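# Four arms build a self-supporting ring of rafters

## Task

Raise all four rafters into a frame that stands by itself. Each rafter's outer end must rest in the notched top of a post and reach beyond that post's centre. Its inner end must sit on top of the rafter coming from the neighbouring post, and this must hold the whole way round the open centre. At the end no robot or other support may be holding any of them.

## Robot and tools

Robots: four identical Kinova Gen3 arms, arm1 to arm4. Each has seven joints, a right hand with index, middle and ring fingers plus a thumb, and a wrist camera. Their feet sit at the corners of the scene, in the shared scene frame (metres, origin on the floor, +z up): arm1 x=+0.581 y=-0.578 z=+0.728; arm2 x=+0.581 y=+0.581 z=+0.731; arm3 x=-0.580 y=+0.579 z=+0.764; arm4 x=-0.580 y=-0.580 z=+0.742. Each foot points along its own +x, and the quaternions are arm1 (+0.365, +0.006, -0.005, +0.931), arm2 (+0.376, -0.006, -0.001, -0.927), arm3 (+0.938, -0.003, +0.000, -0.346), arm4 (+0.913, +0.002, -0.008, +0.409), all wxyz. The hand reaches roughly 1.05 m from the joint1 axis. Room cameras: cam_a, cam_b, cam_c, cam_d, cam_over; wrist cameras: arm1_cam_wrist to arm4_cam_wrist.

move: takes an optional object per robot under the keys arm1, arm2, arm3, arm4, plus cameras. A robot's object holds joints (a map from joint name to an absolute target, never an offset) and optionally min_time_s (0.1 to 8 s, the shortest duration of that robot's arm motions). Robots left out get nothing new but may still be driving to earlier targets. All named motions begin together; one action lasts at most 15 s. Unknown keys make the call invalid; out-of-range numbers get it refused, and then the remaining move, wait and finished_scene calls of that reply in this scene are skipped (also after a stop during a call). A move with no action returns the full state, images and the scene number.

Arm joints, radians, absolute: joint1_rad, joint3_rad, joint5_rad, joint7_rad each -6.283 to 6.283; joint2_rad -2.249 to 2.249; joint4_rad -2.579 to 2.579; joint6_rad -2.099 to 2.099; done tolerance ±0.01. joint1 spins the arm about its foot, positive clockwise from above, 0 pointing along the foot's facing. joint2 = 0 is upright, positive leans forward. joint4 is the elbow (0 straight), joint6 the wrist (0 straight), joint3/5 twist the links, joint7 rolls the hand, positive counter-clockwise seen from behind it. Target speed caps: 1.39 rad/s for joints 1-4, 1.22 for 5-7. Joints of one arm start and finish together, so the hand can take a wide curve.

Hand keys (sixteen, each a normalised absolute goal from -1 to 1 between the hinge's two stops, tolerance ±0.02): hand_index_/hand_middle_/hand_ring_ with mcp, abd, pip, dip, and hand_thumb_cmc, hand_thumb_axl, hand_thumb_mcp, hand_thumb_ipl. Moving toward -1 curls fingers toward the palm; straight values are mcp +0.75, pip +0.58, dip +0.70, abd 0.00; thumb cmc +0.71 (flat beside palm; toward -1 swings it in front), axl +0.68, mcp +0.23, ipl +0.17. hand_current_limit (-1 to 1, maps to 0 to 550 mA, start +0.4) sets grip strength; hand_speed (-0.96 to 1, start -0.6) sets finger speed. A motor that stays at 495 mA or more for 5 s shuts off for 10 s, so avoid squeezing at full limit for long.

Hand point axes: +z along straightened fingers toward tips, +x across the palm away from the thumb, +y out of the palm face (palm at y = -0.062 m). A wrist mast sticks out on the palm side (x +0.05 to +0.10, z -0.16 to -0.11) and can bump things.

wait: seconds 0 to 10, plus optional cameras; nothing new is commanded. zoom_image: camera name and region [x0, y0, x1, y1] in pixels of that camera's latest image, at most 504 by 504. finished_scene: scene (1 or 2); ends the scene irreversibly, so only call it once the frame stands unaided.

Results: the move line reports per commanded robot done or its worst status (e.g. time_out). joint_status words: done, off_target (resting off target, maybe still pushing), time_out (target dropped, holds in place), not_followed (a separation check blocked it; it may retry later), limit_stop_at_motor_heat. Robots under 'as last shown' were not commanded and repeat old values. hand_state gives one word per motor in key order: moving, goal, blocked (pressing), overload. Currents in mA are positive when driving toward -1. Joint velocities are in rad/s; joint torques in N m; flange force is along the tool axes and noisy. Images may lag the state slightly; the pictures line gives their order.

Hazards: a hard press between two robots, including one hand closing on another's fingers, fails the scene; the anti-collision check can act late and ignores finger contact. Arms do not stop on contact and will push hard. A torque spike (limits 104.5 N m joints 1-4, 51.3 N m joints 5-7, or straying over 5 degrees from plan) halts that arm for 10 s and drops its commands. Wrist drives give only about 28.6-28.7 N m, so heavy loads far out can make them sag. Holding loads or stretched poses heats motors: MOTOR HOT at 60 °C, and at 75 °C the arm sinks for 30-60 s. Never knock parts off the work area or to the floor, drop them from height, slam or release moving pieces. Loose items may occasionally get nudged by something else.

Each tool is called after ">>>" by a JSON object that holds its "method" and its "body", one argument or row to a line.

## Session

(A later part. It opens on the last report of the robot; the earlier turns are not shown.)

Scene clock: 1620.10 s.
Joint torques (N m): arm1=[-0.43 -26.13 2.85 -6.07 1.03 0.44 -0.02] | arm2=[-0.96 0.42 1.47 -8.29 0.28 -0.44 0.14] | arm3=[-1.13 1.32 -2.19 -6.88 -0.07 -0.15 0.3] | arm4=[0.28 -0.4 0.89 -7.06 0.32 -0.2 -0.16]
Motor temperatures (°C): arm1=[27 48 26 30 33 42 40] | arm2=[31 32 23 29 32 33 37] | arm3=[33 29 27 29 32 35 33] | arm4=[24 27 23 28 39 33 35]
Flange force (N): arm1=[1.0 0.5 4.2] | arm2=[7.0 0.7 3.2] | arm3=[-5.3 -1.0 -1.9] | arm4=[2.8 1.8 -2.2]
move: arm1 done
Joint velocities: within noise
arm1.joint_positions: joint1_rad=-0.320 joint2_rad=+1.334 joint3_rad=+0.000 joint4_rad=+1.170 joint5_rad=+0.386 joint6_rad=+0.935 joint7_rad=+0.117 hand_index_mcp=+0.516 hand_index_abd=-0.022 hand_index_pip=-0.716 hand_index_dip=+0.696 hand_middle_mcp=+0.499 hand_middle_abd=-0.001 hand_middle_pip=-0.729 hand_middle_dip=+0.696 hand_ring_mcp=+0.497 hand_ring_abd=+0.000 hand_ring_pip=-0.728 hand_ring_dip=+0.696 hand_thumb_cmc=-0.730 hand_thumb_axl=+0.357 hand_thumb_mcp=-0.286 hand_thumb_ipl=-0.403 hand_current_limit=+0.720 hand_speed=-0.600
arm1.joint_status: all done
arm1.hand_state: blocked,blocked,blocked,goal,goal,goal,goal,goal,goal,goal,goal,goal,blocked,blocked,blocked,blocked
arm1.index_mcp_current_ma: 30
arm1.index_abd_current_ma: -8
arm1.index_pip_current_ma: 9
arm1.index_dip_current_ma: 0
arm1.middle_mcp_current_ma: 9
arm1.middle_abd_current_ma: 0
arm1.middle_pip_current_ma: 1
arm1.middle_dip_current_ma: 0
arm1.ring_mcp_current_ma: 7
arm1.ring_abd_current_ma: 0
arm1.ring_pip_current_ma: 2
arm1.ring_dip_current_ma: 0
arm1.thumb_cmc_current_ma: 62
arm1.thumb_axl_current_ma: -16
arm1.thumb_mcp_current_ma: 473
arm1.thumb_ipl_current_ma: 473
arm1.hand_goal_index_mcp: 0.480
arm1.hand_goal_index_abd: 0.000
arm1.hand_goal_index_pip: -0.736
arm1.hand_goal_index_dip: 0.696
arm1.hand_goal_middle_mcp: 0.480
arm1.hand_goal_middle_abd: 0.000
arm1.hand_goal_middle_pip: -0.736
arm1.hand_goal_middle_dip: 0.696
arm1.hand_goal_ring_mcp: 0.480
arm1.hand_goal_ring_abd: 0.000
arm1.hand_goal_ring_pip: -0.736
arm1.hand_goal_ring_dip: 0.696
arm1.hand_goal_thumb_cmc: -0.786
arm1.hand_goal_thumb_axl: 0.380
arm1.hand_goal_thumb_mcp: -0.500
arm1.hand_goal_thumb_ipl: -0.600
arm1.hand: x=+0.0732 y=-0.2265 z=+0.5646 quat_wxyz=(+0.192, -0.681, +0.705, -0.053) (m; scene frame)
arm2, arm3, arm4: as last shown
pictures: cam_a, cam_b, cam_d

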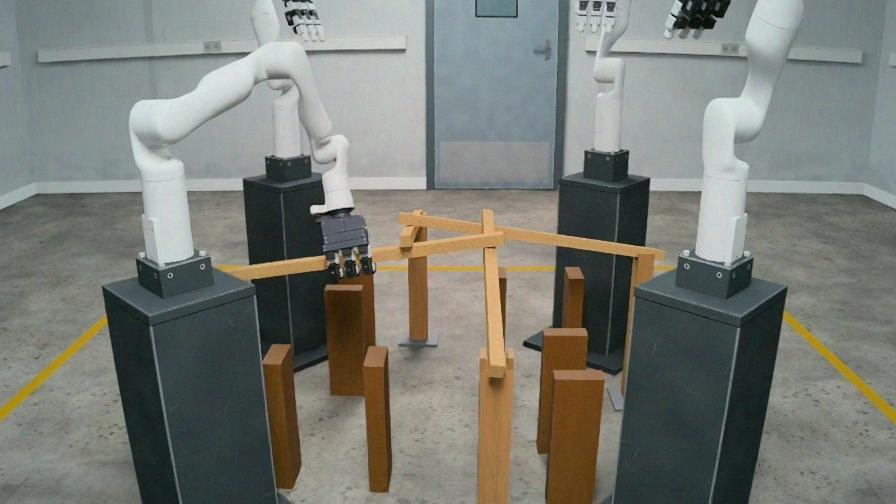

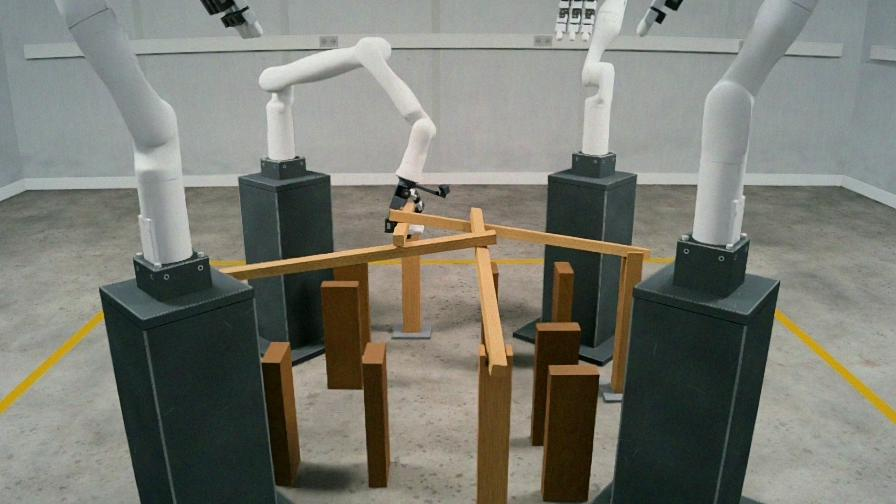

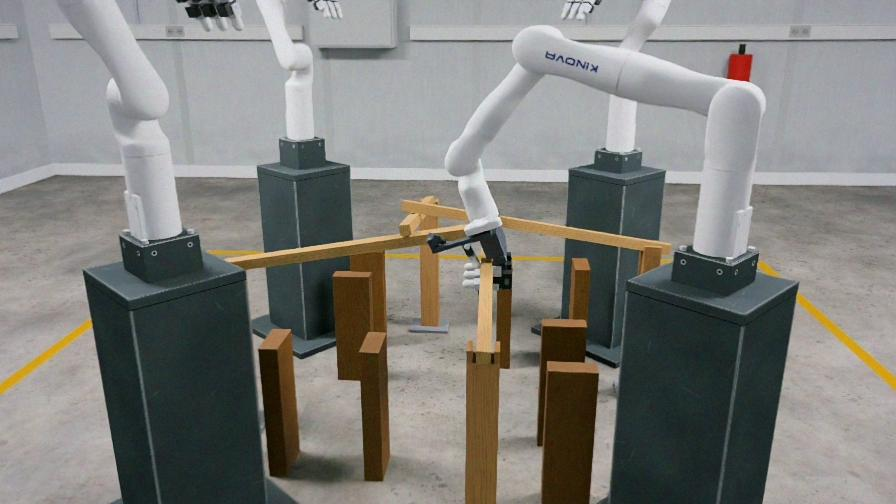

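>>> {"method": "move", "body": {
  "arm1": {"joints":{"joint1_rad":-0.3157,"joint2_rad":1.3415,"joint3_rad":0,"joint4_rad":1.1608,"joint5_rad":0.3781,"joint6_rad":0.9365,"joint7_rad":0.1296},"min_time_s":1},
  "cameras": ["cam_a","cam_b","cam_c","cam_d"]
}}

>>> {"method": "zoom_image", "body": {
  "camera": "cam_a",
  "region": [460, 200, 540, 260]
}}

>>> {"method": "zoom_image", "body": {
  "camera": "cam_d",
  "region": [440, 300, 530, 400]
}}

>>> {"method": "zoom_image", "body": {
  "camera": "cam_b",
  "region": [380, 190, 460, 250]
}}

Scene clock: 1636.13 s.
Joint torques (N m): arm1=[-0.4 -25.75 2.59 -5.93 0.85 0.44 0.07] | arm2=[-0.96 0.46 1.42 -8.34 0.29 -0.45 0.14] | arm3=[-1.18 1.27 -2.28 -6.81 -0.12 -0.2 0.31] | arm4=[0.22 -0.43 0.84 -7.02 0.28 -0.22 -0.15]
Motor temperatures (°C): arm1=[27 47 26 30 33 42 40] | arm2=[31 32 23 29 32 33 37] | arm3=[33 29 27 29 32 35 33] | arm4=[24 27 23 28 39 33 35]
Flange force (N): arm1=[1.0 0.0 3.7] | arm2=[6.9 0.6 3.4] | arm3=[-5.6 -1.0 -2.4] | arm4=[2.6 1.8 -2.5]
move: arm1 done
Joint velocities: within noise
arm1.joint_positions: joint1_rad=-0.316 joint2_rad=+1.342 joint3_rad=+0.000 joint4_rad=+1.161 joint5_rad=+0.378 joint6_rad=+0.937 joint7_rad=+0.130 hand_index_mcp=+0.505 hand_index_abd=-0.009 hand_index_pip=-0.726 hand_index_dip=+0.696 hand_middle_mcp=+0.499 hand_middle_abd=-0.001 hand_middle_pip=-0.729 hand_middle_dip=+0.696 hand_ring_mcp=+0.497 hand_ring_abd=+0.000 hand_ring_pip=-0.728 hand_ring_dip=+0.696 hand_thumb_cmc=-0.730 hand_thumb_axl=+0.357 hand_thumb_mcp=-0.286 hand_thumb_ipl=-0.403 hand_current_limit=+0.720 hand_speed=-0.600
arm1.joint_status: all done
arm1.hand_state: blocked,goal,goal,goal,goal,goal,goal,goal,goal,goal,goal,goal,blocked,blocked,blocked,blocked
arm1.index_mcp_current_ma: 15
arm1.index_abd_current_ma: -1
arm1.index_pip_current_ma: 2
arm1.index_dip_current_ma: 0
arm1.middle_mcp_current_ma: 9
arm1.middle_abd_current_ma: 0
arm1.middle_pip_current_ma: 1
arm1.middle_dip_current_ma: 0
arm1.ring_mcp_current_ma: 7
arm1.ring_abd_current_ma: 0
arm1.ring_pip_current_ma: 2
arm1.ring_dip_current_ma: 0
arm1.thumb_cmc_current_ma: 62
arm1.thumb_axl_current_ma: -16
arm1.thumb_mcp_current_ma: 473
arm1.thumb_ipl_current_ma: 473
arm1.hand_goal_index_mcp: 0.480
arm1.hand_goal_index_abd: 0.000
arm1.hand_goal_index_pip: -0.736
arm1.hand_goal_index_dip: 0.696
arm1.hand_goal_middle_mcp: 0.480
arm1.hand_goal_middle_abd: 0.000
arm1.hand_goal_middle_pip: -0.736
arm1.hand_goal_middle_dip: 0.696
arm1.hand_goal_ring_mcp: 0.480
arm1.hand_goal_ring_abd: 0.000
arm1.hand_goal_ring_pip: -0.736
arm1.hand_goal_ring_dip: 0.696
arm1.hand_goal_thumb_cmc: -0.786
arm1.hand_goal_thumb_axl: 0.380
arm1.hand_goal_thumb_mcp: -0.500
arm1.hand_goal_thumb_ipl: -0.600
arm1.hand: x=+0.0733 y=-0.2260 z=+0.5614 quat_wxyz=(+0.189, -0.681, +0.705, -0.055) (m; scene frame)
arm2, arm3, arm4: as last shown
pictures: cam_a, cam_b, cam_c, cam_d

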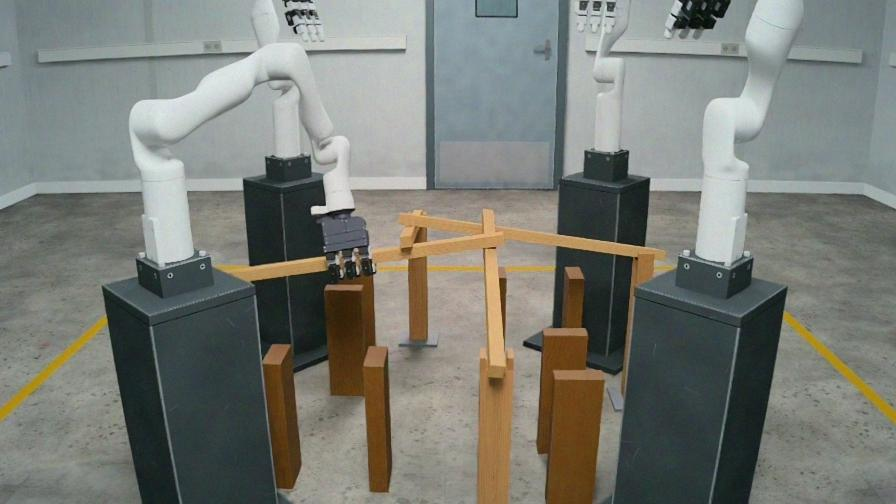

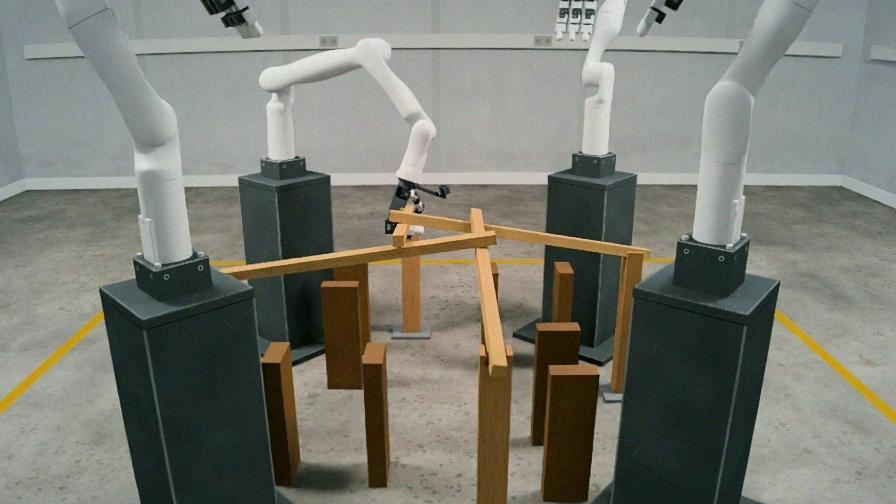

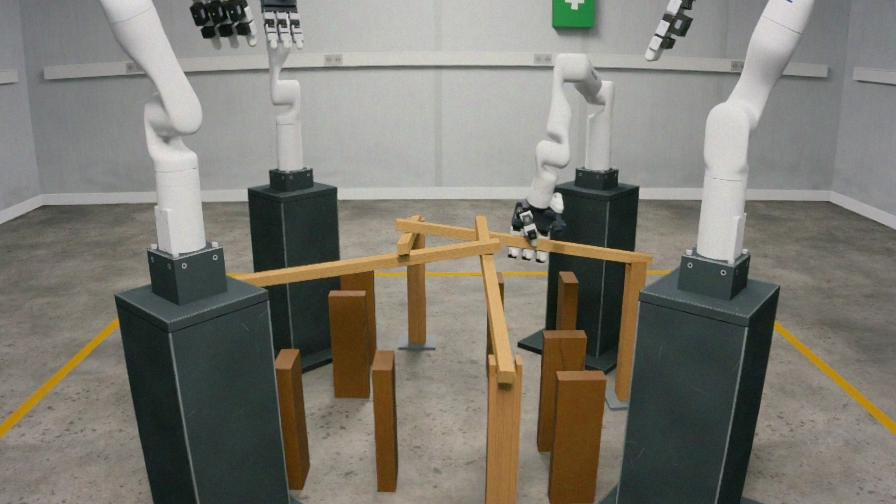

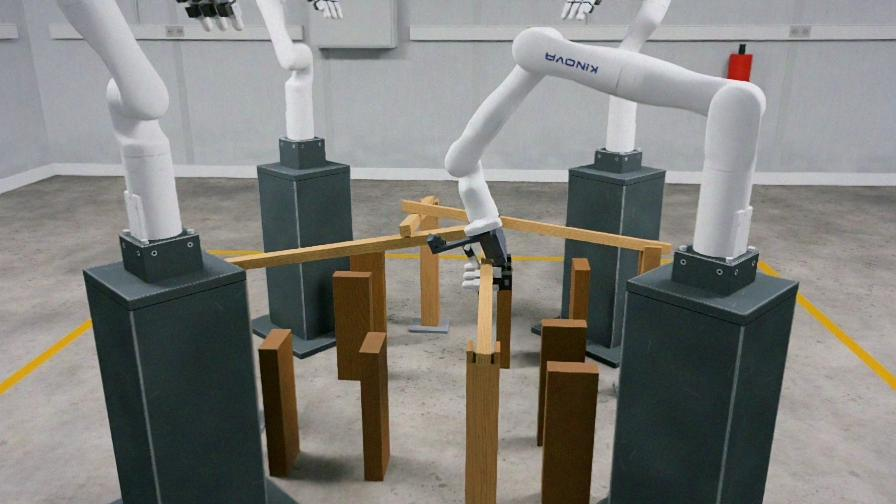

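Scaled by 6.300 from the camera's 896x504 image, which has a finer 1280x720 frame.

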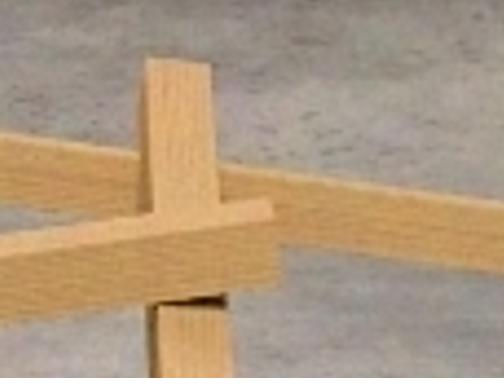

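Scaled by 5.040 from the camera's 896x504 image, which has a finer 1280x720 frame.

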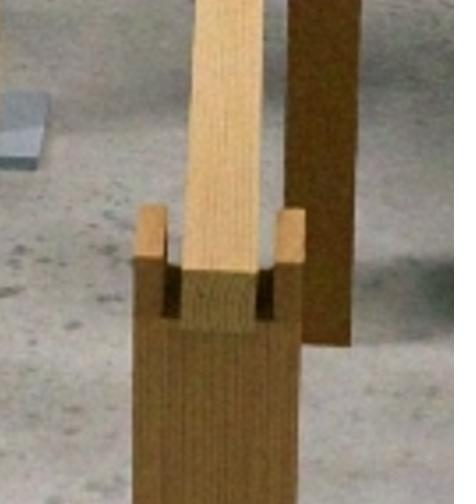

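Scaled by 6.300 from the camera's 896x504 image, which has a finer 1280x720 frame.

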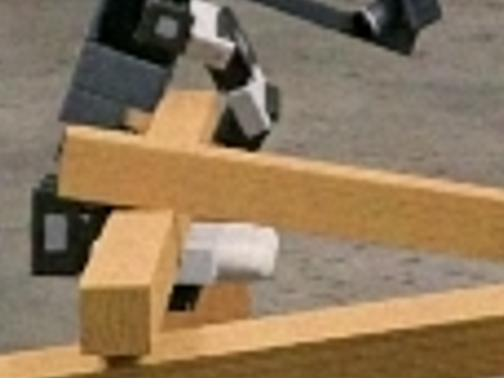

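>>> {"method": "move", "body": {
  "arm1": {"joints":{"joint1_rad":-0.3157,"joint2_rad":1.3477,"joint3_rad":0,"joint4_rad":1.1573,"joint5_rad":0.3789,"joint6_rad":0.9340,"joint7_rad":0.1284},"min_time_s":1},
  "cameras": ["cam_a","cam_b","cam_d"]
}}

>>> {"method": "zoom_image", "body": {
  "camera": "cam_a",
  "region": [460, 200, 540, 260]
}}

>>> {"method": "zoom_image", "body": {
  "camera": "cam_d",
  "region": [440, 300, 530, 400]
}}

Scene clock: 1644.63 s.
Joint torques (N m): arm1=[-0.49 -25.75 2.51 -5.92 0.95 0.39 0.2] | arm2=[-0.94 0.42 1.4 -8.34 0.28 -0.44 0.14] | arm3=[-1.16 1.29 -2.32 -6.95 -0.08 -0.15 0.34] | arm4=[0.29 -0.47 0.94 -7.07 0.32 -0.26 -0.17]
Motor temperatures (°C): arm1=[27 47 26 30 33 42 40] | arm2=[31 32 23 29 32 33 37] | arm3=[33 29 27 29 32 35 33] | arm4=[24 27 23 28 39 33 35]
Flange force (N): arm1=[1.0 0.0 3.6] | arm2=[6.8 0.6 3.4] | arm3=[-5.6 -1.1 -1.6] | arm4=[2.9 1.9 -2.5]
move: arm1 done
Joint velocities: within noise
arm1.joint_positions: joint1_rad=-0.316 joint2_rad=+1.348 joint3_rad=+0.000 joint4_rad=+1.157 joint5_rad=+0.379 joint6_rad=+0.934 joint7_rad=+0.128 hand_index_mcp=+0.504 hand_index_abd=-0.005 hand_index_pip=-0.728 hand_index_dip=+0.696 hand_middle_mcp=+0.499 hand_middle_abd=-0.001 hand_middle_pip=-0.729 hand_middle_dip=+0.696 hand_ring_mcp=+0.495 hand_ring_abd=+0.000 hand_ring_pip=-0.728 hand_ring_dip=+0.696 hand_thumb_cmc=-0.730 hand_thumb_axl=+0.357 hand_thumb_mcp=-0.286 hand_thumb_ipl=-0.403 hand_current_limit=+0.720 hand_speed=-0.600
arm1.joint_status: all done
arm1.hand_state: blocked,goal,goal,goal,goal,goal,goal,goal,goal,goal,goal,goal,blocked,blocked,blocked,blocked
arm1.index_mcp_current_ma: 14
arm1.index_abd_current_ma: -1
arm1.index_pip_current_ma: 2
arm1.index_dip_current_ma: 0
arm1.middle_mcp_current_ma: 9
arm1.middle_abd_current_ma: 0
arm1.middle_pip_current_ma: 1
arm1.middle_dip_current_ma: 0
arm1.ring_mcp_current_ma: 6
arm1.ring_abd_current_ma: 0
arm1.ring_pip_current_ma: 2
arm1.ring_dip_current_ma: 0
arm1.thumb_cmc_current_ma: 62
arm1.thumb_axl_current_ma: -16
arm1.thumb_mcp_current_ma: 473
arm1.thumb_ipl_current_ma: 473
arm1.hand_goal_index_mcp: 0.480
arm1.hand_goal_index_abd: 0.000
arm1.hand_goal_index_pip: -0.736
arm1.hand_goal_index_dip: 0.696
arm1.hand_goal_middle_mcp: 0.480
arm1.hand_goal_middle_abd: 0.000
arm1.hand_goal_middle_pip: -0.736
arm1.hand_goal_middle_dip: 0.696
arm1.hand_goal_ring_mcp: 0.480
arm1.hand_goal_ring_abd: 0.000
arm1.hand_goal_ring_pip: -0.736
arm1.hand_goal_ring_dip: 0.696
arm1.hand_goal_thumb_cmc: -0.786
arm1.hand_goal_thumb_axl: 0.380
arm1.hand_goal_thumb_mcp: -0.500
arm1.hand_goal_thumb_ipl: -0.600
arm1.hand: x=+0.0734 y=-0.2259 z=+0.5584 quat_wxyz=(+0.189, -0.682, +0.705, -0.055) (m; scene frame)
arm2, arm4: as last shown
arm3.joint_positions: joint1_rad=-0.260 joint2_rad=-0.450 joint3_rad=+0.000 joint4_rad=+1.500 joint5_rad=+0.000 joint6_rad=+1.970 joint7_rad=+0.180 hand_index_mcp=+0.481 hand_index_abd=-0.001 hand_index_pip=+0.576 hand_index_dip=+0.696 hand_middle_mcp=+0.482 hand_middle_abd=+0.001 hand_middle_pip=+0.576 hand_middle_dip=+0.696 hand_ring_mcp=+0.481 hand_ring_abd=+0.001 hand_ring_pip=+0.576 hand_ring_dip=+0.696 hand_thumb_cmc=-0.785 hand_thumb_axl=+0.680 hand_thumb_mcp=+0.215 hand_thumb_ipl=+0.164 hand_current_limit=+0.400 hand_speed=-0.600
arm3.joint_status: not commanded
arm3.hand_state: goal,goal,goal,goal,goal,goal,goal,goal,goal,goal,goal,goal,goal,goal,goal,goal
arm3.index_mcp_current_ma: 0
arm3.index_abd_current_ma: 0
arm3.index_pip_current_ma: 0
arm3.index_dip_current_ma: 0
arm3.middle_mcp_current_ma: 0
arm3.middle_abd_current_ma: 0
arm3.middle_pip_current_ma: 0
arm3.middle_dip_current_ma: 0
arm3.ring_mcp_current_ma: 0
arm3.ring_abd_current_ma: 0
arm3.ring_pip_current_ma: 0
arm3.ring_dip_current_ma: 0
arm3.thumb_cmc_current_ma: 0
arm3.thumb_axl_current_ma: 1
arm3.thumb_mcp_current_ma: -11
arm3.thumb_ipl_current_ma: -2
arm3.hand_goal_index_mcp: 0.480
arm3.hand_goal_index_abd: 0.000
arm3.hand_goal_index_pip: 0.578
arm3.hand_goal_index_dip: 0.696
arm3.hand_goal_middle_mcp: 0.480
arm3.hand_goal_middle_abd: 0.000
arm3.hand_goal_middle_pip: 0.578
arm3.hand_goal_middle_dip: 0.696
arm3.hand_goal_ring_mcp: 0.480
arm3.hand_goal_ring_abd: 0.000
arm3.hand_goal_ring_pip: 0.578
arm3.hand_goal_ring_dip: 0.696
arm3.hand_goal_thumb_cmc: -0.786
arm3.hand_goal_thumb_axl: 0.678
arm3.hand_goal_thumb_mcp: 0.226
arm3.hand_goal_thumb_ipl: 0.168
arm3.hand: x=-0.3995 y=+0.4614 z=+1.2953 quat_wxyz=(+0.056, +0.793, +0.606, +0.025) (m; scene frame)
pictures: cam_a, cam_b, cam_d

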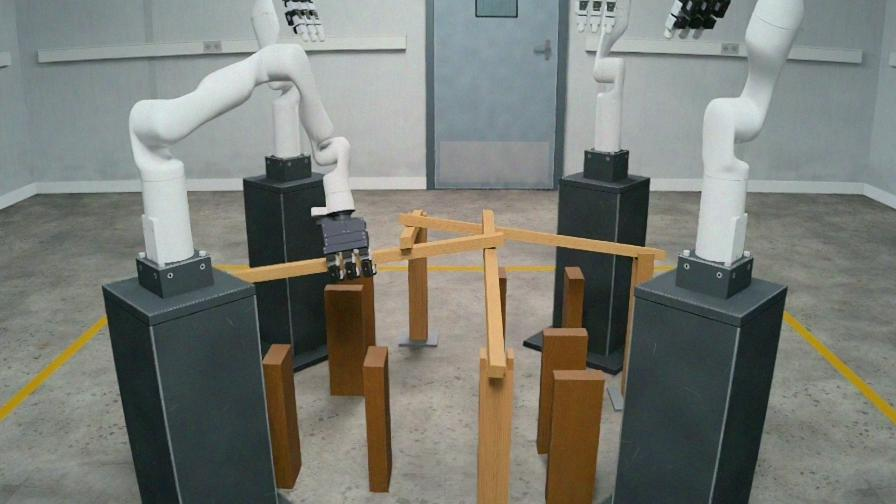

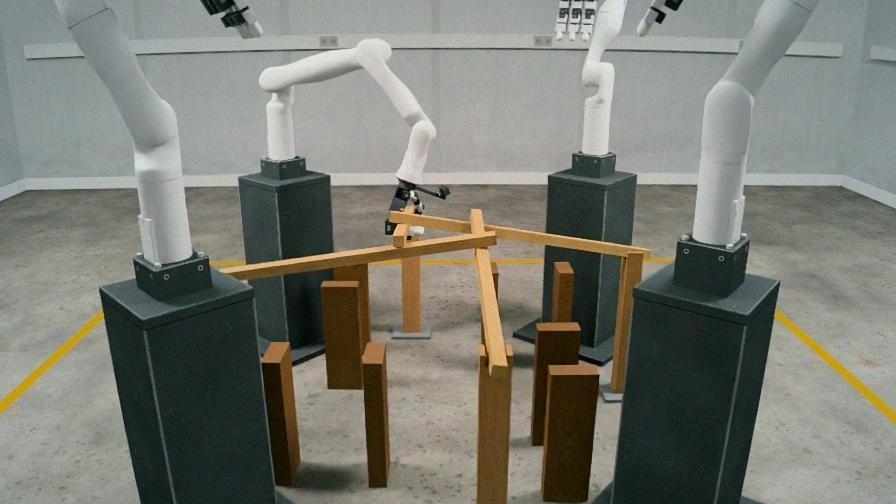

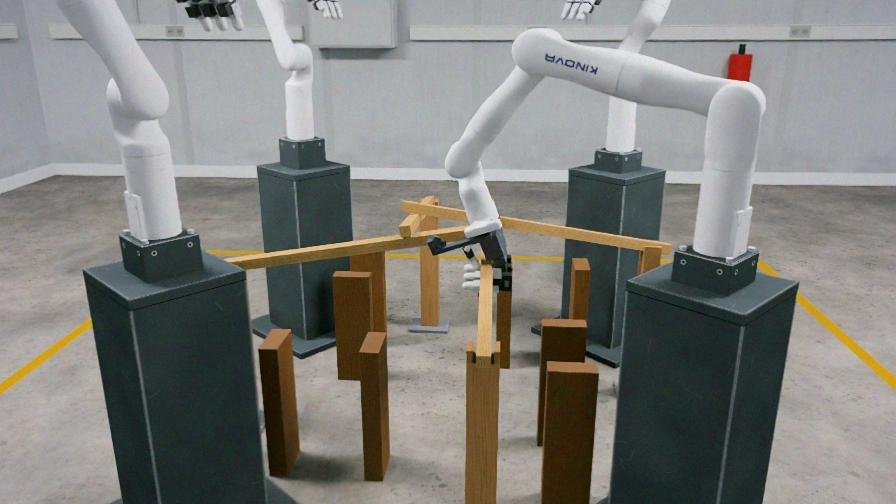

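Scaled by 6.300 from the camera's 896x504 image, which has a finer 1280x720 frame.

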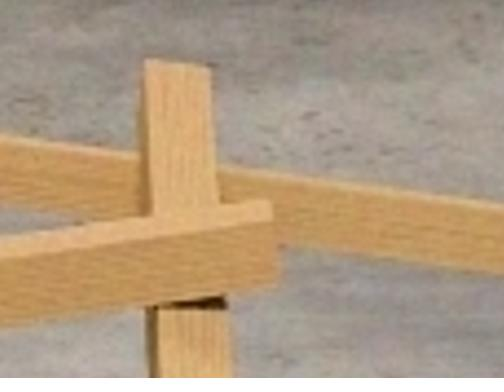

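Scaled by 5.040 from the camera's 896x504 image, which has a finer 1280x720 frame.

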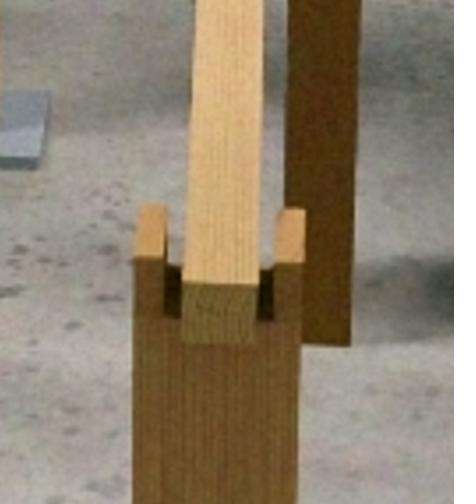

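>>> {"method": "move", "body": {
  "arm1": {"joints":{"joint1_rad":-0.3157,"joint2_rad":1.3518,"joint3_rad":0,"joint4_rad":1.1550,"joint5_rad":0.3794,"joint6_rad":0.9323,"joint7_rad":0.1276},"min_time_s":1},
  "cameras": ["cam_a","cam_d","arm1_cam_wrist"]
}}

>>> {"method": "zoom_image", "body": {
  "camera": "cam_d",
  "region": [440, 300, 530, 400]
}}

Scene clock: 1657.80 s.
Joint torques (N m): arm1=[-0.73 -26 2.47 -5.86 0.8 0.53 -0.03] | arm2=[-0.94 0.41 1.43 -8.33 0.27 -0.43 0.16] | arm3=[-1.13 1.37 -2.3 -6.89 -0.07 -0.16 0.35] | arm4=[0.42 -0.44 0.87 -7.02 0.31 -0.28 -0.2]
Motor temperatures (°C): arm1=[27 47 26 30 33 42 40] | arm2=[31 31 23 29 32 33 37] | arm3=[33 29 27 29 32 35 33] | arm4=[24 27 23 28 39 33 35]
Flange force (N): arm1=[0.3 0.3 4.3] | arm2=[7.0 0.7 3.4] | arm3=[-5.5 -1.2 -1.8] | arm4=[2.5 1.8 -2.7]
move: arm1 done
Joint velocities: within noise
arm1.joint_positions: joint1_rad=-0.316 joint2_rad=+1.352 joint3_rad=+0.000 joint4_rad=+1.155 joint5_rad=+0.379 joint6_rad=+0.932 joint7_rad=+0.128 hand_index_mcp=+0.504 hand_index_abd=-0.004 hand_index_pip=-0.728 hand_index_dip=+0.696 hand_middle_mcp=+0.499 hand_middle_abd=-0.001 hand_middle_pip=-0.729 hand_middle_dip=+0.696 hand_ring_mcp=+0.494 hand_ring_abd=+0.000 hand_ring_pip=-0.728 hand_ring_dip=+0.696 hand_thumb_cmc=-0.730 hand_thumb_axl=+0.358 hand_thumb_mcp=-0.286 hand_thumb_ipl=-0.403 hand_current_limit=+0.720 hand_speed=-0.600
arm1.joint_status: all done
arm1.hand_state: blocked,goal,goal,goal,goal,goal,goal,goal,goal,goal,goal,goal,blocked,blocked,blocked,blocked
arm1.index_mcp_current_ma: 14
arm1.index_abd_current_ma: 0
arm1.index_pip_current_ma: 2
arm1.index_dip_current_ma: 0
arm1.middle_mcp_current_ma: 9
arm1.middle_abd_current_ma: 0
arm1.middle_pip_current_ma: 1
arm1.middle_dip_current_ma: 0
arm1.ring_mcp_current_ma: 5
arm1.ring_abd_current_ma: 0
arm1.ring_pip_current_ma: 2
arm1.ring_dip_current_ma: 0
arm1.thumb_cmc_current_ma: 62
arm1.thumb_axl_current_ma: -15
arm1.thumb_mcp_current_ma: 473
arm1.thumb_ipl_current_ma: 473
arm1.hand_goal_index_mcp: 0.480
arm1.hand_goal_index_abd: 0.000
arm1.hand_goal_index_pip: -0.736
arm1.hand_goal_index_dip: 0.696
arm1.hand_goal_middle_mcp: 0.480
arm1.hand_goal_middle_abd: 0.000
arm1.hand_goal_middle_pip: -0.736
arm1.hand_goal_middle_dip: 0.696
arm1.hand_goal_ring_mcp: 0.480
arm1.hand_goal_ring_abd: 0.000
arm1.hand_goal_ring_pip: -0.736
arm1.hand_goal_ring_dip: 0.696
arm1.hand_goal_thumb_cmc: -0.786
arm1.hand_goal_thumb_axl: 0.380
arm1.hand_goal_thumb_mcp: -0.500
arm1.hand_goal_thumb_ipl: -0.600
arm1.hand: x=+0.0734 y=-0.2260 z=+0.5564 quat_wxyz=(+0.189, -0.682, +0.705, -0.055) (m; scene frame)
arm2.joint_positions: joint1_rad=+0.439 joint2_rad=-0.420 joint3_rad=+0.000 joint4_rad=+1.413 joint5_rad=+0.000 joint6_rad=+1.980 joint7_rad=+0.200 hand_index_mcp=+0.482 hand_index_abd=+0.000 hand_index_pip=+0.576 hand_index_dip=+0.696 hand_middle_mcp=+0.482 hand_middle_abd=+0.000 hand_middle_pip=+0.576 hand_middle_dip=+0.696 hand_ring_mcp=+0.482 hand_ring_abd=+0.000 hand_ring_pip=+0.576 hand_ring_dip=+0.696 hand_thumb_cmc=-0.785 hand_thumb_axl=+0.679 hand_thumb_mcp=+0.217 hand_thumb_ipl=+0.164 hand_current_limit=+0.400 hand_speed=-0.600
arm2.joint_status: not commanded
arm2.hand_state: goal,goal,goal,goal,goal,goal,goal,goal,goal,goal,goal,goal,goal,goal,goal,goal
arm2.index_mcp_current_ma: 9
arm2.index_abd_current_ma: -2
arm2.index_pip_current_ma: -7
arm2.index_dip_current_ma: 0
arm2.middle_mcp_current_ma: 9
arm2.middle_abd_current_ma: 0
arm2.middle_pip_current_ma: -7
arm2.middle_dip_current_ma: 0
arm2.ring_mcp_current_ma: 9
arm2.ring_abd_current_ma: 0
arm2.ring_pip_current_ma: -7
arm2.ring_dip_current_ma: 0
arm2.thumb_cmc_current_ma: 5
arm2.thumb_axl_current_ma: 8
arm2.thumb_mcp_current_ma: -55
arm2.thumb_ipl_current_ma: -23
arm2.hand_goal_index_mcp: 0.480
arm2.hand_goal_index_abd: 0.000
arm2.hand_goal_index_pip: 0.578
arm2.hand_goal_index_dip: 0.696
arm2.hand_goal_middle_mcp: 0.480
arm2.hand_goal_middle_abd: 0.000
arm2.hand_goal_middle_pip: 0.578
arm2.hand_goal_middle_dip: 0.696
arm2.hand_goal_ring_mcp: 0.480
arm2.hand_goal_ring_abd: 0.000
arm2.hand_goal_ring_pip: 0.578
arm2.hand_goal_ring_dip: 0.696
arm2.hand_goal_thumb_cmc: -0.786
arm2.hand_goal_thumb_axl: 0.678
arm2.hand_goal_thumb_mcp: 0.226
arm2.hand_goal_thumb_ipl: 0.168
arm2.hand: x=+0.3603 y=+0.5390 z=+1.2917 quat_wxyz=(+0.069, +0.864, -0.495, -0.058) (m; scene frame)
arm3, arm4: as last shown
pictures: arm1_cam_wrist, cam_a, cam_d

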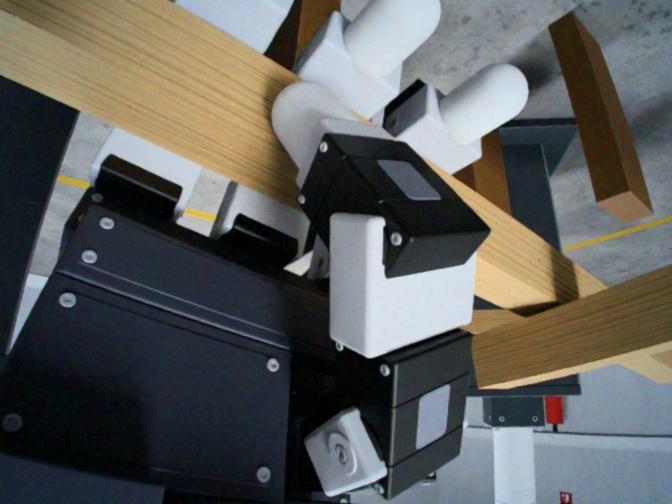

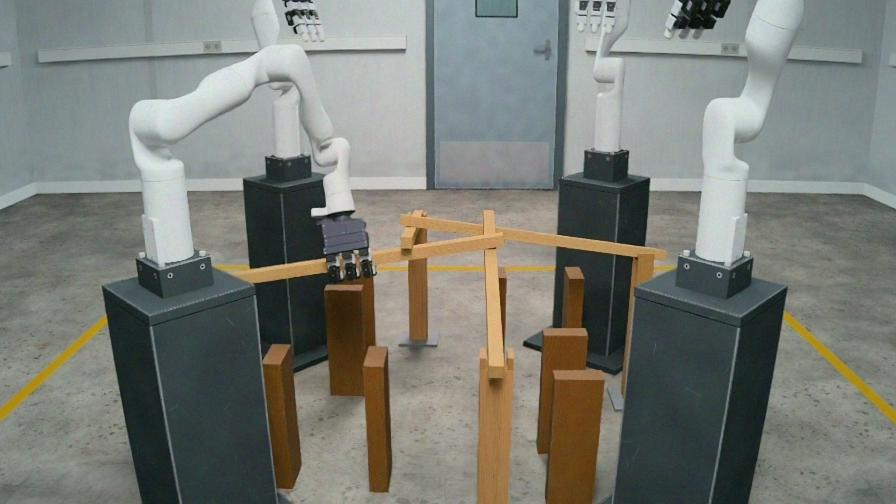

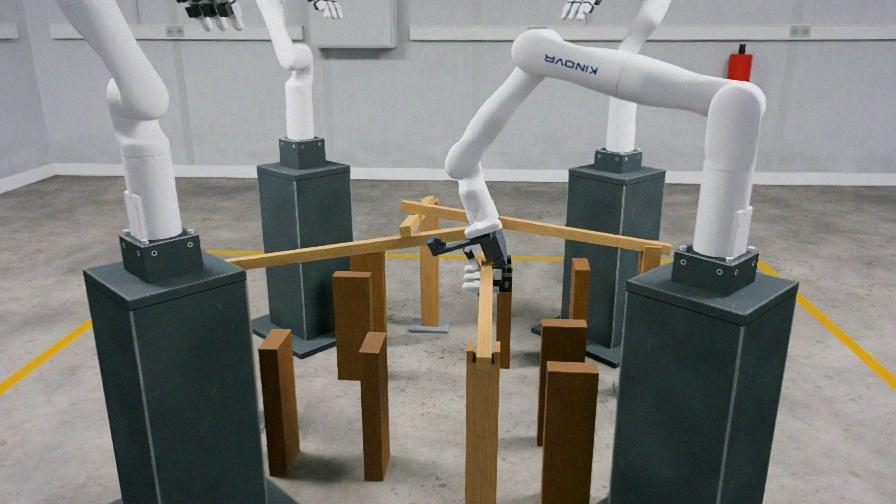

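Scaled by 5.040 from the camera's 896x504 image, which has a finer 1280x720 frame.

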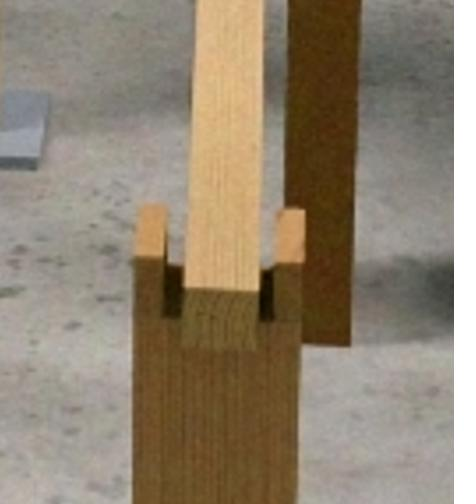

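>>> {"method": "move", "body": {
  "arm1": {"joints":{"joint1_rad":-0.3157,"joint2_rad":1.3559,"joint3_rad":0,"joint4_rad":1.1527,"joint5_rad":0.3799,"joint6_rad":0.9306,"joint7_rad":0.1268},"min_time_s":1},
  "cameras": ["cam_d"]
}}

>>> {"method": "zoom_image", "body": {
  "camera": "cam_d",
  "region": [440, 300, 530, 400]
}}

>>> {"method": "move", "body": {
  "arm1": {"joints":{"joint1_rad":-0.3157,"joint2_rad":1.3600,"joint3_rad":0,"joint4_rad":1.1504,"joint5_rad":0.3804,"joint6_rad":0.9289,"joint7_rad":0.1260},"min_time_s":1},
  "cameras": ["cam_d","cam_a"]
}}

>>> {"method": "zoom_image", "body": {
  "camera": "cam_d",
  "region": [440, 300, 530, 400]
}}

>>> {"method": "zoom_image", "body": {
  "camera": "cam_a",
  "region": [460, 200, 540, 260]
}}

Scene clock: 1669.13 s.
Joint torques (N m): arm1=[-0.22 -18.58 1.83 -4.15 0.63 -0.3 0.31] | arm2=[-0.94 0.42 1.41 -8.34 0.28 -0.46 0.16] | arm3=[-1.14 1.41 -2.28 -6.95 -0.11 -0.18 0.36] | arm4=[0.31 -0.51 0.87 -7.1 0.29 -0.25 -0.2]
Motor temperatures (°C): arm1=[27 47 26 30 33 42 40] | arm2=[31 31 23 29 32 33 37] | arm3=[33 29 27 29 32 35 33] | arm4=[24 27 23 28 39 33 35]
Flange force (N): arm1=[-0.4 -4.9 -8.4] | arm2=[6.9 0.6 3.3] | arm3=[-5.4 -1.4 -1.7] | arm4=[2.5 1.9 -2.3]
move: arm1 done
Joint velocities: within noise
arm1.joint_positions: joint1_rad=-0.316 joint2_rad=+1.356 joint3_rad=+0.000 joint4_rad=+1.153 joint5_rad=+0.380 joint6_rad=+0.931 joint7_rad=+0.127 hand_index_mcp=+0.500 hand_index_abd=-0.003 hand_index_pip=-0.728 hand_index_dip=+0.696 hand_middle_mcp=+0.495 hand_middle_abd=-0.001 hand_middle_pip=-0.729 hand_middle_dip=+0.696 hand_ring_mcp=+0.491 hand_ring_abd=+0.000 hand_ring_pip=-0.728 hand_ring_dip=+0.696 hand_thumb_cmc=-0.725 hand_thumb_axl=+0.356 hand_thumb_mcp=-0.286 hand_thumb_ipl=-0.407 hand_current_limit=+0.720 hand_speed=-0.600
arm1.joint_status: all done
arm1.hand_state: goal,goal,goal,goal,goal,goal,goal,goal,goal,goal,goal,goal,blocked,blocked,blocked,blocked
arm1.index_mcp_current_ma: 9
arm1.index_abd_current_ma: 0
arm1.index_pip_current_ma: 2
arm1.index_dip_current_ma: 0
arm1.middle_mcp_current_ma: 6
arm1.middle_abd_current_ma: 0
arm1.middle_pip_current_ma: 1
arm1.middle_dip_current_ma: 0
arm1.ring_mcp_current_ma: 3
arm1.ring_abd_current_ma: 0
arm1.ring_pip_current_ma: 2
arm1.ring_dip_current_ma: 0
arm1.thumb_cmc_current_ma: 72
arm1.thumb_axl_current_ma: -18
arm1.thumb_mcp_current_ma: 473
arm1.thumb_ipl_current_ma: 473
arm1.hand_goal_index_mcp: 0.480
arm1.hand_goal_index_abd: 0.000
arm1.hand_goal_index_pip: -0.736
arm1.hand_goal_index_dip: 0.696
arm1.hand_goal_middle_mcp: 0.480
arm1.hand_goal_middle_abd: 0.000
arm1.hand_goal_middle_pip: -0.736
arm1.hand_goal_middle_dip: 0.696
arm1.hand_goal_ring_mcp: 0.480
arm1.hand_goal_ring_abd: 0.000
arm1.hand_goal_ring_pip: -0.736
arm1.hand_goal_ring_dip: 0.696
arm1.hand_goal_thumb_cmc: -0.786
arm1.hand_goal_thumb_axl: 0.380
arm1.hand_goal_thumb_mcp: -0.500
arm1.hand_goal_thumb_ipl: -0.600
arm1.hand: x=+0.0735 y=-0.2259 z=+0.5543 quat_wxyz=(+0.189, -0.682, +0.705, -0.055) (m; scene frame)
arm2, arm3, arm4: as last shown
pictures: cam_d

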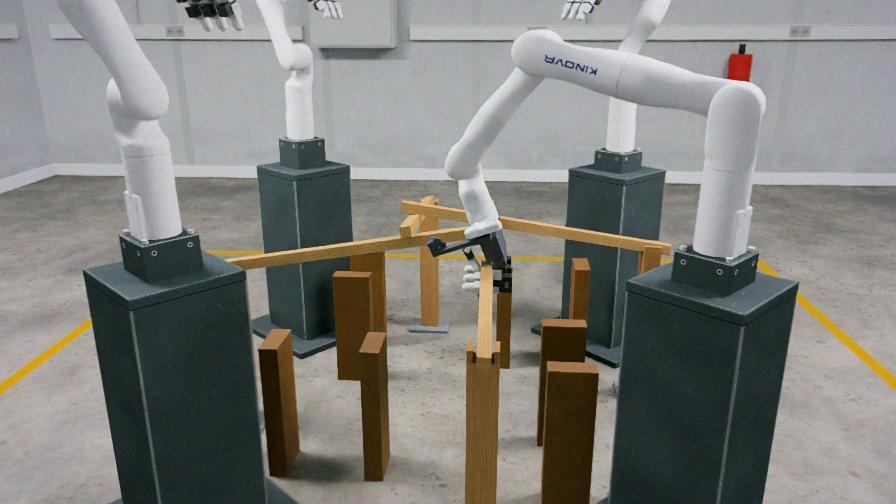

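Scaled by 5.040 from the camera's 896x504 image, which has a finer 1280x720 frame.

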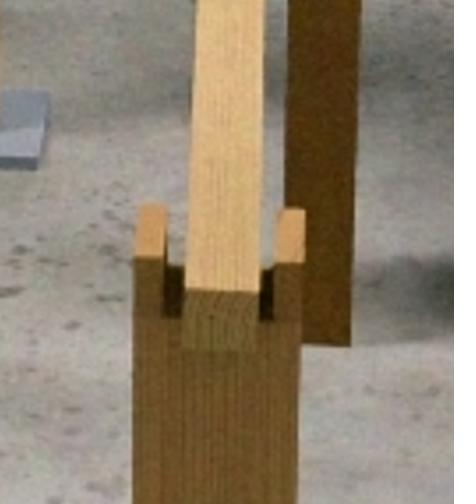

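Scene clock: 1670.47 s.
Joint torques (N m): arm1=[-0.25 -16.48 1.58 -3.31 0.5 -0.32 0.44] | arm2=[-0.96 0.46 1.45 -8.29 0.3 -0.43 0.15] | arm3=[-1.14 1.37 -2.31 -6.97 -0.03 -0.18 0.34] | arm4=[0.29 -0.48 0.82 -7.08 0.29 -0.25 -0.18]
Motor temperatures (°C): arm1=[27 46 26 30 33 42 40] | arm2=[31 31 23 29 32 33 37] | arm3=[33 29 27 29 32 35 33] | arm4=[24 27 23 28 39 33 35]
Flange force (N): arm1=[-1.2 -5.5 -11.6] | arm2=[7.0 0.7 3.3] | arm3=[-5.5 -1.3 -1.6] | arm4=[2.4 1.8 -2.4]
move: arm1 done
Joint velocities: within noise
arm1.joint_positions: joint1_rad=-0.316 joint2_rad=+1.360 joint3_rad=+0.000 joint4_rad=+1.150 joint5_rad=+0.380 joint6_rad=+0.929 joint7_rad=+0.126 hand_index_mcp=+0.499 hand_index_abd=-0.003 hand_index_pip=-0.728 hand_index_dip=+0.696 hand_middle_mcp=+0.494 hand_middle_abd=-0.001 hand_middle_pip=-0.729 hand_middle_dip=+0.696 hand_ring_mcp=+0.490 hand_ring_abd=+0.000 hand_ring_pip=-0.728 hand_ring_dip=+0.696 hand_thumb_cmc=-0.710 hand_thumb_axl=+0.347 hand_thumb_mcp=-0.281 hand_thumb_ipl=-0.432 hand_current_limit=+0.720 hand_speed=-0.600
arm1.joint_status: all done
arm1.hand_state: goal,goal,goal,goal,goal,goal,goal,goal,goal,goal,goal,goal,blocked,blocked,blocked,blocked
arm1.index_mcp_current_ma: 9
arm1.index_abd_current_ma: 0
arm1.index_pip_current_ma: 2
arm1.index_dip_current_ma: 0
arm1.middle_mcp_current_ma: 5
arm1.middle_abd_current_ma: 0
arm1.middle_pip_current_ma: 1
arm1.middle_dip_current_ma: 0
arm1.ring_mcp_current_ma: 3
arm1.ring_abd_current_ma: 0
arm1.ring_pip_current_ma: 2
arm1.ring_dip_current_ma: 0
arm1.thumb_cmc_current_ma: 107
arm1.thumb_axl_current_ma: -33
arm1.thumb_mcp_current_ma: 473
arm1.thumb_ipl_current_ma: 473
arm1.hand_goal_index_mcp: 0.480
arm1.hand_goal_index_abd: 0.000
arm1.hand_goal_index_pip: -0.736
arm1.hand_goal_index_dip: 0.696
arm1.hand_goal_middle_mcp: 0.480
arm1.hand_goal_middle_abd: 0.000
arm1.hand_goal_middle_pip: -0.736
arm1.hand_goal_middle_dip: 0.696
arm1.hand_goal_ring_mcp: 0.480
arm1.hand_goal_ring_abd: 0.000
arm1.hand_goal_ring_pip: -0.736
arm1.hand_goal_ring_dip: 0.696
arm1.hand_goal_thumb_cmc: -0.786
arm1.hand_goal_thumb_axl: 0.380
arm1.hand_goal_thumb_mcp: -0.500
arm1.hand_goal_thumb_ipl: -0.600
arm1.on_its_own: hand_thumb_ipl moved -0.025 toward your old target -0.600
arm1.hand: x=+0.0736 y=-0.2259 z=+0.5523 quat_wxyz=(+0.189, -0.682, +0.705, -0.055) (m; scene frame)
arm2, arm3: as last shown
arm4.joint_positions: joint1_rad=-0.040 joint2_rad=-0.380 joint3_rad=+0.000 joint4_rad=+1.490 joint5_rad=+0.000 joint6_rad=+1.980 joint7_rad=+0.240 hand_index_mcp=+0.482 hand_index_abd=+0.000 hand_index_pip=+0.576 hand_index_dip=+0.696 hand_middle_mcp=+0.482 hand_middle_abd=+0.000 hand_middle_pip=+0.576 hand_middle_dip=+0.696 hand_ring_mcp=+0.482 hand_ring_abd=+0.002 hand_ring_pip=+0.576 hand_ring_dip=+0.696 hand_thumb_cmc=-0.785 hand_thumb_axl=+0.679 hand_thumb_mcp=+0.216 hand_thumb_ipl=+0.164 hand_current_limit=+0.400 hand_speed=-0.600
arm4.joint_status: not commanded
arm4.hand_state: goal,goal,goal,goal,goal,goal,goal,goal,goal,goal,goal,goal,goal,goal,goal,goal
arm4.index_mcp_current_ma: 4
arm4.index_abd_current_ma: 0
arm4.index_pip_current_ma: -3
arm4.index_dip_current_ma: 0
arm4.middle_mcp_current_ma: 4
arm4.middle_abd_current_ma: 0
arm4.middle_pip_current_ma: -4
arm4.middle_dip_current_ma: 0
arm4.ring_mcp_current_ma: 4
arm4.ring_abd_current_ma: 3
arm4.ring_pip_current_ma: -3
arm4.ring_dip_current_ma: 0
arm4.thumb_cmc_current_ma: 1
arm4.thumb_axl_current_ma: 2
arm4.thumb_mcp_current_ma: -37
arm4.thumb_ipl_current_ma: -13
arm4.hand_goal_index_mcp: 0.480
arm4.hand_goal_index_abd: 0.000
arm4.hand_goal_index_pip: 0.578
arm4.hand_goal_index_dip: 0.696
arm4.hand_goal_middle_mcp: 0.480
arm4.hand_goal_middle_abd: 0.000
arm4.hand_goal_middle_pip: 0.578
arm4.hand_goal_middle_dip: 0.696
arm4.hand_goal_ring_mcp: 0.480
arm4.hand_goal_ring_abd: 0.000
arm4.hand_goal_ring_pip: 0.578
arm4.hand_goal_ring_dip: 0.696
arm4.hand_goal_thumb_cmc: -0.786
arm4.hand_goal_thumb_axl: 0.678
arm4.hand_goal_thumb_mcp: 0.226
arm4.hand_goal_thumb_ipl: 0.168
arm4.hand: x=-0.4200 y=-0.4261 z=+1.2644 quat_wxyz=(+0.016, +0.222, +0.974, +0.030) (m; scene frame)
pictures: cam_a, cam_d

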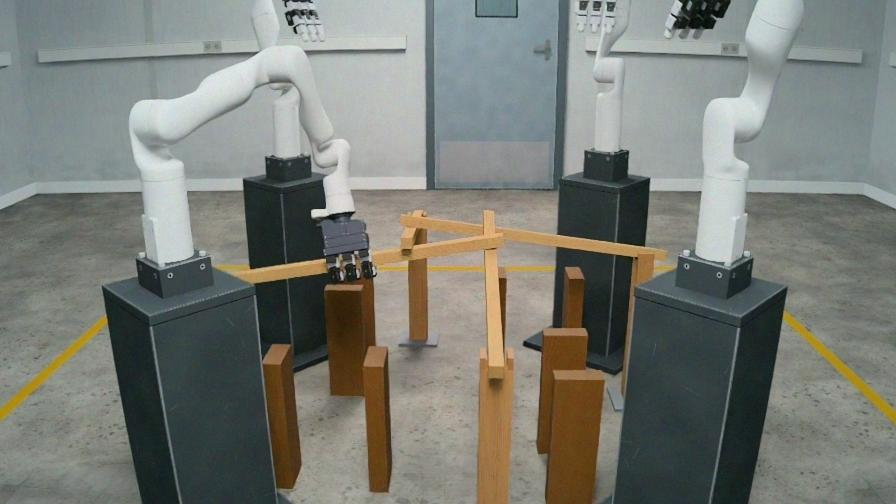

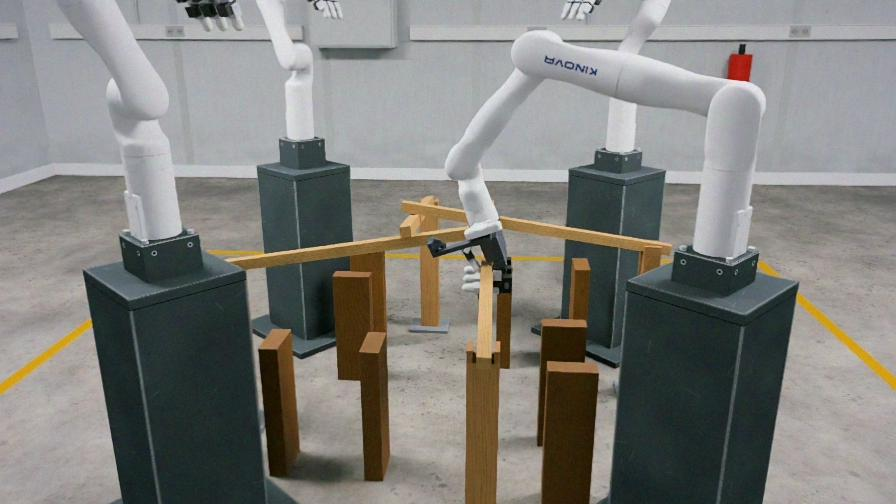

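Scaled by 5.040 from the camera's 896x504 image, which has a finer 1280x720 frame.

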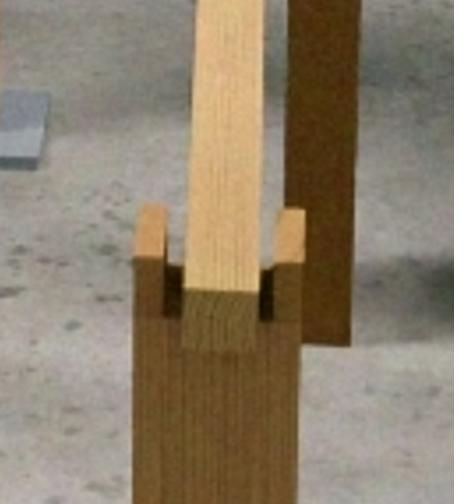

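Scaled by 6.300 from the camera's 896x504 image, which has a finer 1280x720 frame.

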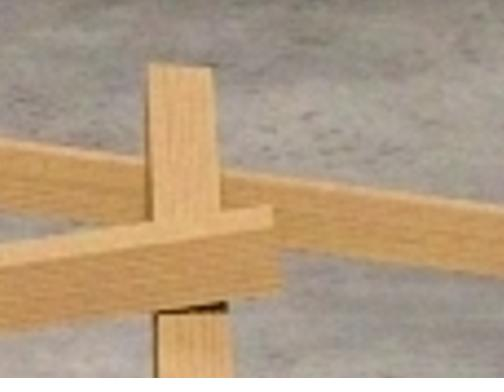

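>>> {"method": "move", "body": {
  "arm1": {"joints":{"joint1_rad":-0.3157,"joint2_rad":1.3538,"joint3_rad":0,"joint4_rad":1.1539,"joint5_rad":0.3797,"joint6_rad":0.9315,"joint7_rad":0.1272},"min_time_s":1},
  "cameras": []
}}

Scene clock: 1680.57 s.
Joint torques (N m): arm1=[-0.68 -25.78 2.49 -5.37 0.81 0.82 -0.02] | arm2=[-0.93 0.45 1.38 -8.3 0.27 -0.44 0.16] | arm3=[-1.2 1.32 -2.31 -6.86 -0.07 -0.16 0.34] | arm4=[0.3 -0.5 0.83 -7.04 0.24 -0.21 -0.17]
Motor temperatures (°C): arm1=[27 46 26 30 33 42 40] | arm2=[31 31 23 29 32 33 37] | arm3=[33 29 27 29 32 35 33] | arm4=[24 27 23 28 39 33 35]
Flange force (N): arm1=[-0.2 1.4 4.5] | arm2=[6.8 0.6 3.3] | arm3=[-5.5 -1.1 -2.0] | arm4=[2.4 1.9 -2.4]
move: arm1 done
Joint velocities: within noise
arm1.joint_positions: joint1_rad=-0.316 joint2_rad=+1.354 joint3_rad=+0.000 joint4_rad=+1.154 joint5_rad=+0.380 joint6_rad=+0.931 joint7_rad=+0.127 hand_index_mcp=+0.500 hand_index_abd=-0.003 hand_index_pip=-0.728 hand_index_dip=+0.696 hand_middle_mcp=+0.497 hand_middle_abd=-0.001 hand_middle_pip=-0.729 hand_middle_dip=+0.696 hand_ring_mcp=+0.494 hand_ring_abd=+0.000 hand_ring_pip=-0.728 hand_ring_dip=+0.696 hand_thumb_cmc=-0.710 hand_thumb_axl=+0.347 hand_thumb_mcp=-0.281 hand_thumb_ipl=-0.432 hand_current_limit=+0.720 hand_speed=-0.600
arm1.joint_status: all done
arm1.hand_state: blocked,goal,goal,goal,goal,goal,goal,goal,goal,goal,goal,goal,blocked,blocked,blocked,blocked
arm1.index_mcp_current_ma: 10
arm1.index_abd_current_ma: 0
arm1.index_pip_current_ma: 2
arm1.index_dip_current_ma: 0
arm1.middle_mcp_current_ma: 7
arm1.middle_abd_current_ma: 0
arm1.middle_pip_current_ma: 1
arm1.middle_dip_current_ma: 0
arm1.ring_mcp_current_ma: 5
arm1.ring_abd_current_ma: 0
arm1.ring_pip_current_ma: 2
arm1.ring_dip_current_ma: 0
arm1.thumb_cmc_current_ma: 107
arm1.thumb_axl_current_ma: -33
arm1.thumb_mcp_current_ma: 473
arm1.thumb_ipl_current_ma: 473
arm1.hand_goal_index_mcp: 0.480
arm1.hand_goal_index_abd: 0.000
arm1.hand_goal_index_pip: -0.736
arm1.hand_goal_index_dip: 0.696
arm1.hand_goal_middle_mcp: 0.480
arm1.hand_goal_middle_abd: 0.000
arm1.hand_goal_middle_pip: -0.736
arm1.hand_goal_middle_dip: 0.696
arm1.hand_goal_ring_mcp: 0.480
arm1.hand_goal_ring_abd: 0.000
arm1.hand_goal_ring_pip: -0.736
arm1.hand_goal_ring_dip: 0.696
arm1.hand_goal_thumb_cmc: -0.786
arm1.hand_goal_thumb_axl: 0.380
arm1.hand_goal_thumb_mcp: -0.500
arm1.hand_goal_thumb_ipl: -0.600
arm1.hand: x=+0.0735 y=-0.2260 z=+0.5554 quat_wxyz=(+0.189, -0.682, +0.705, -0.055) (m; scene frame)
arm2, arm3, arm4: as last shown
pictures: none
No camera images: "cameras" was empty.


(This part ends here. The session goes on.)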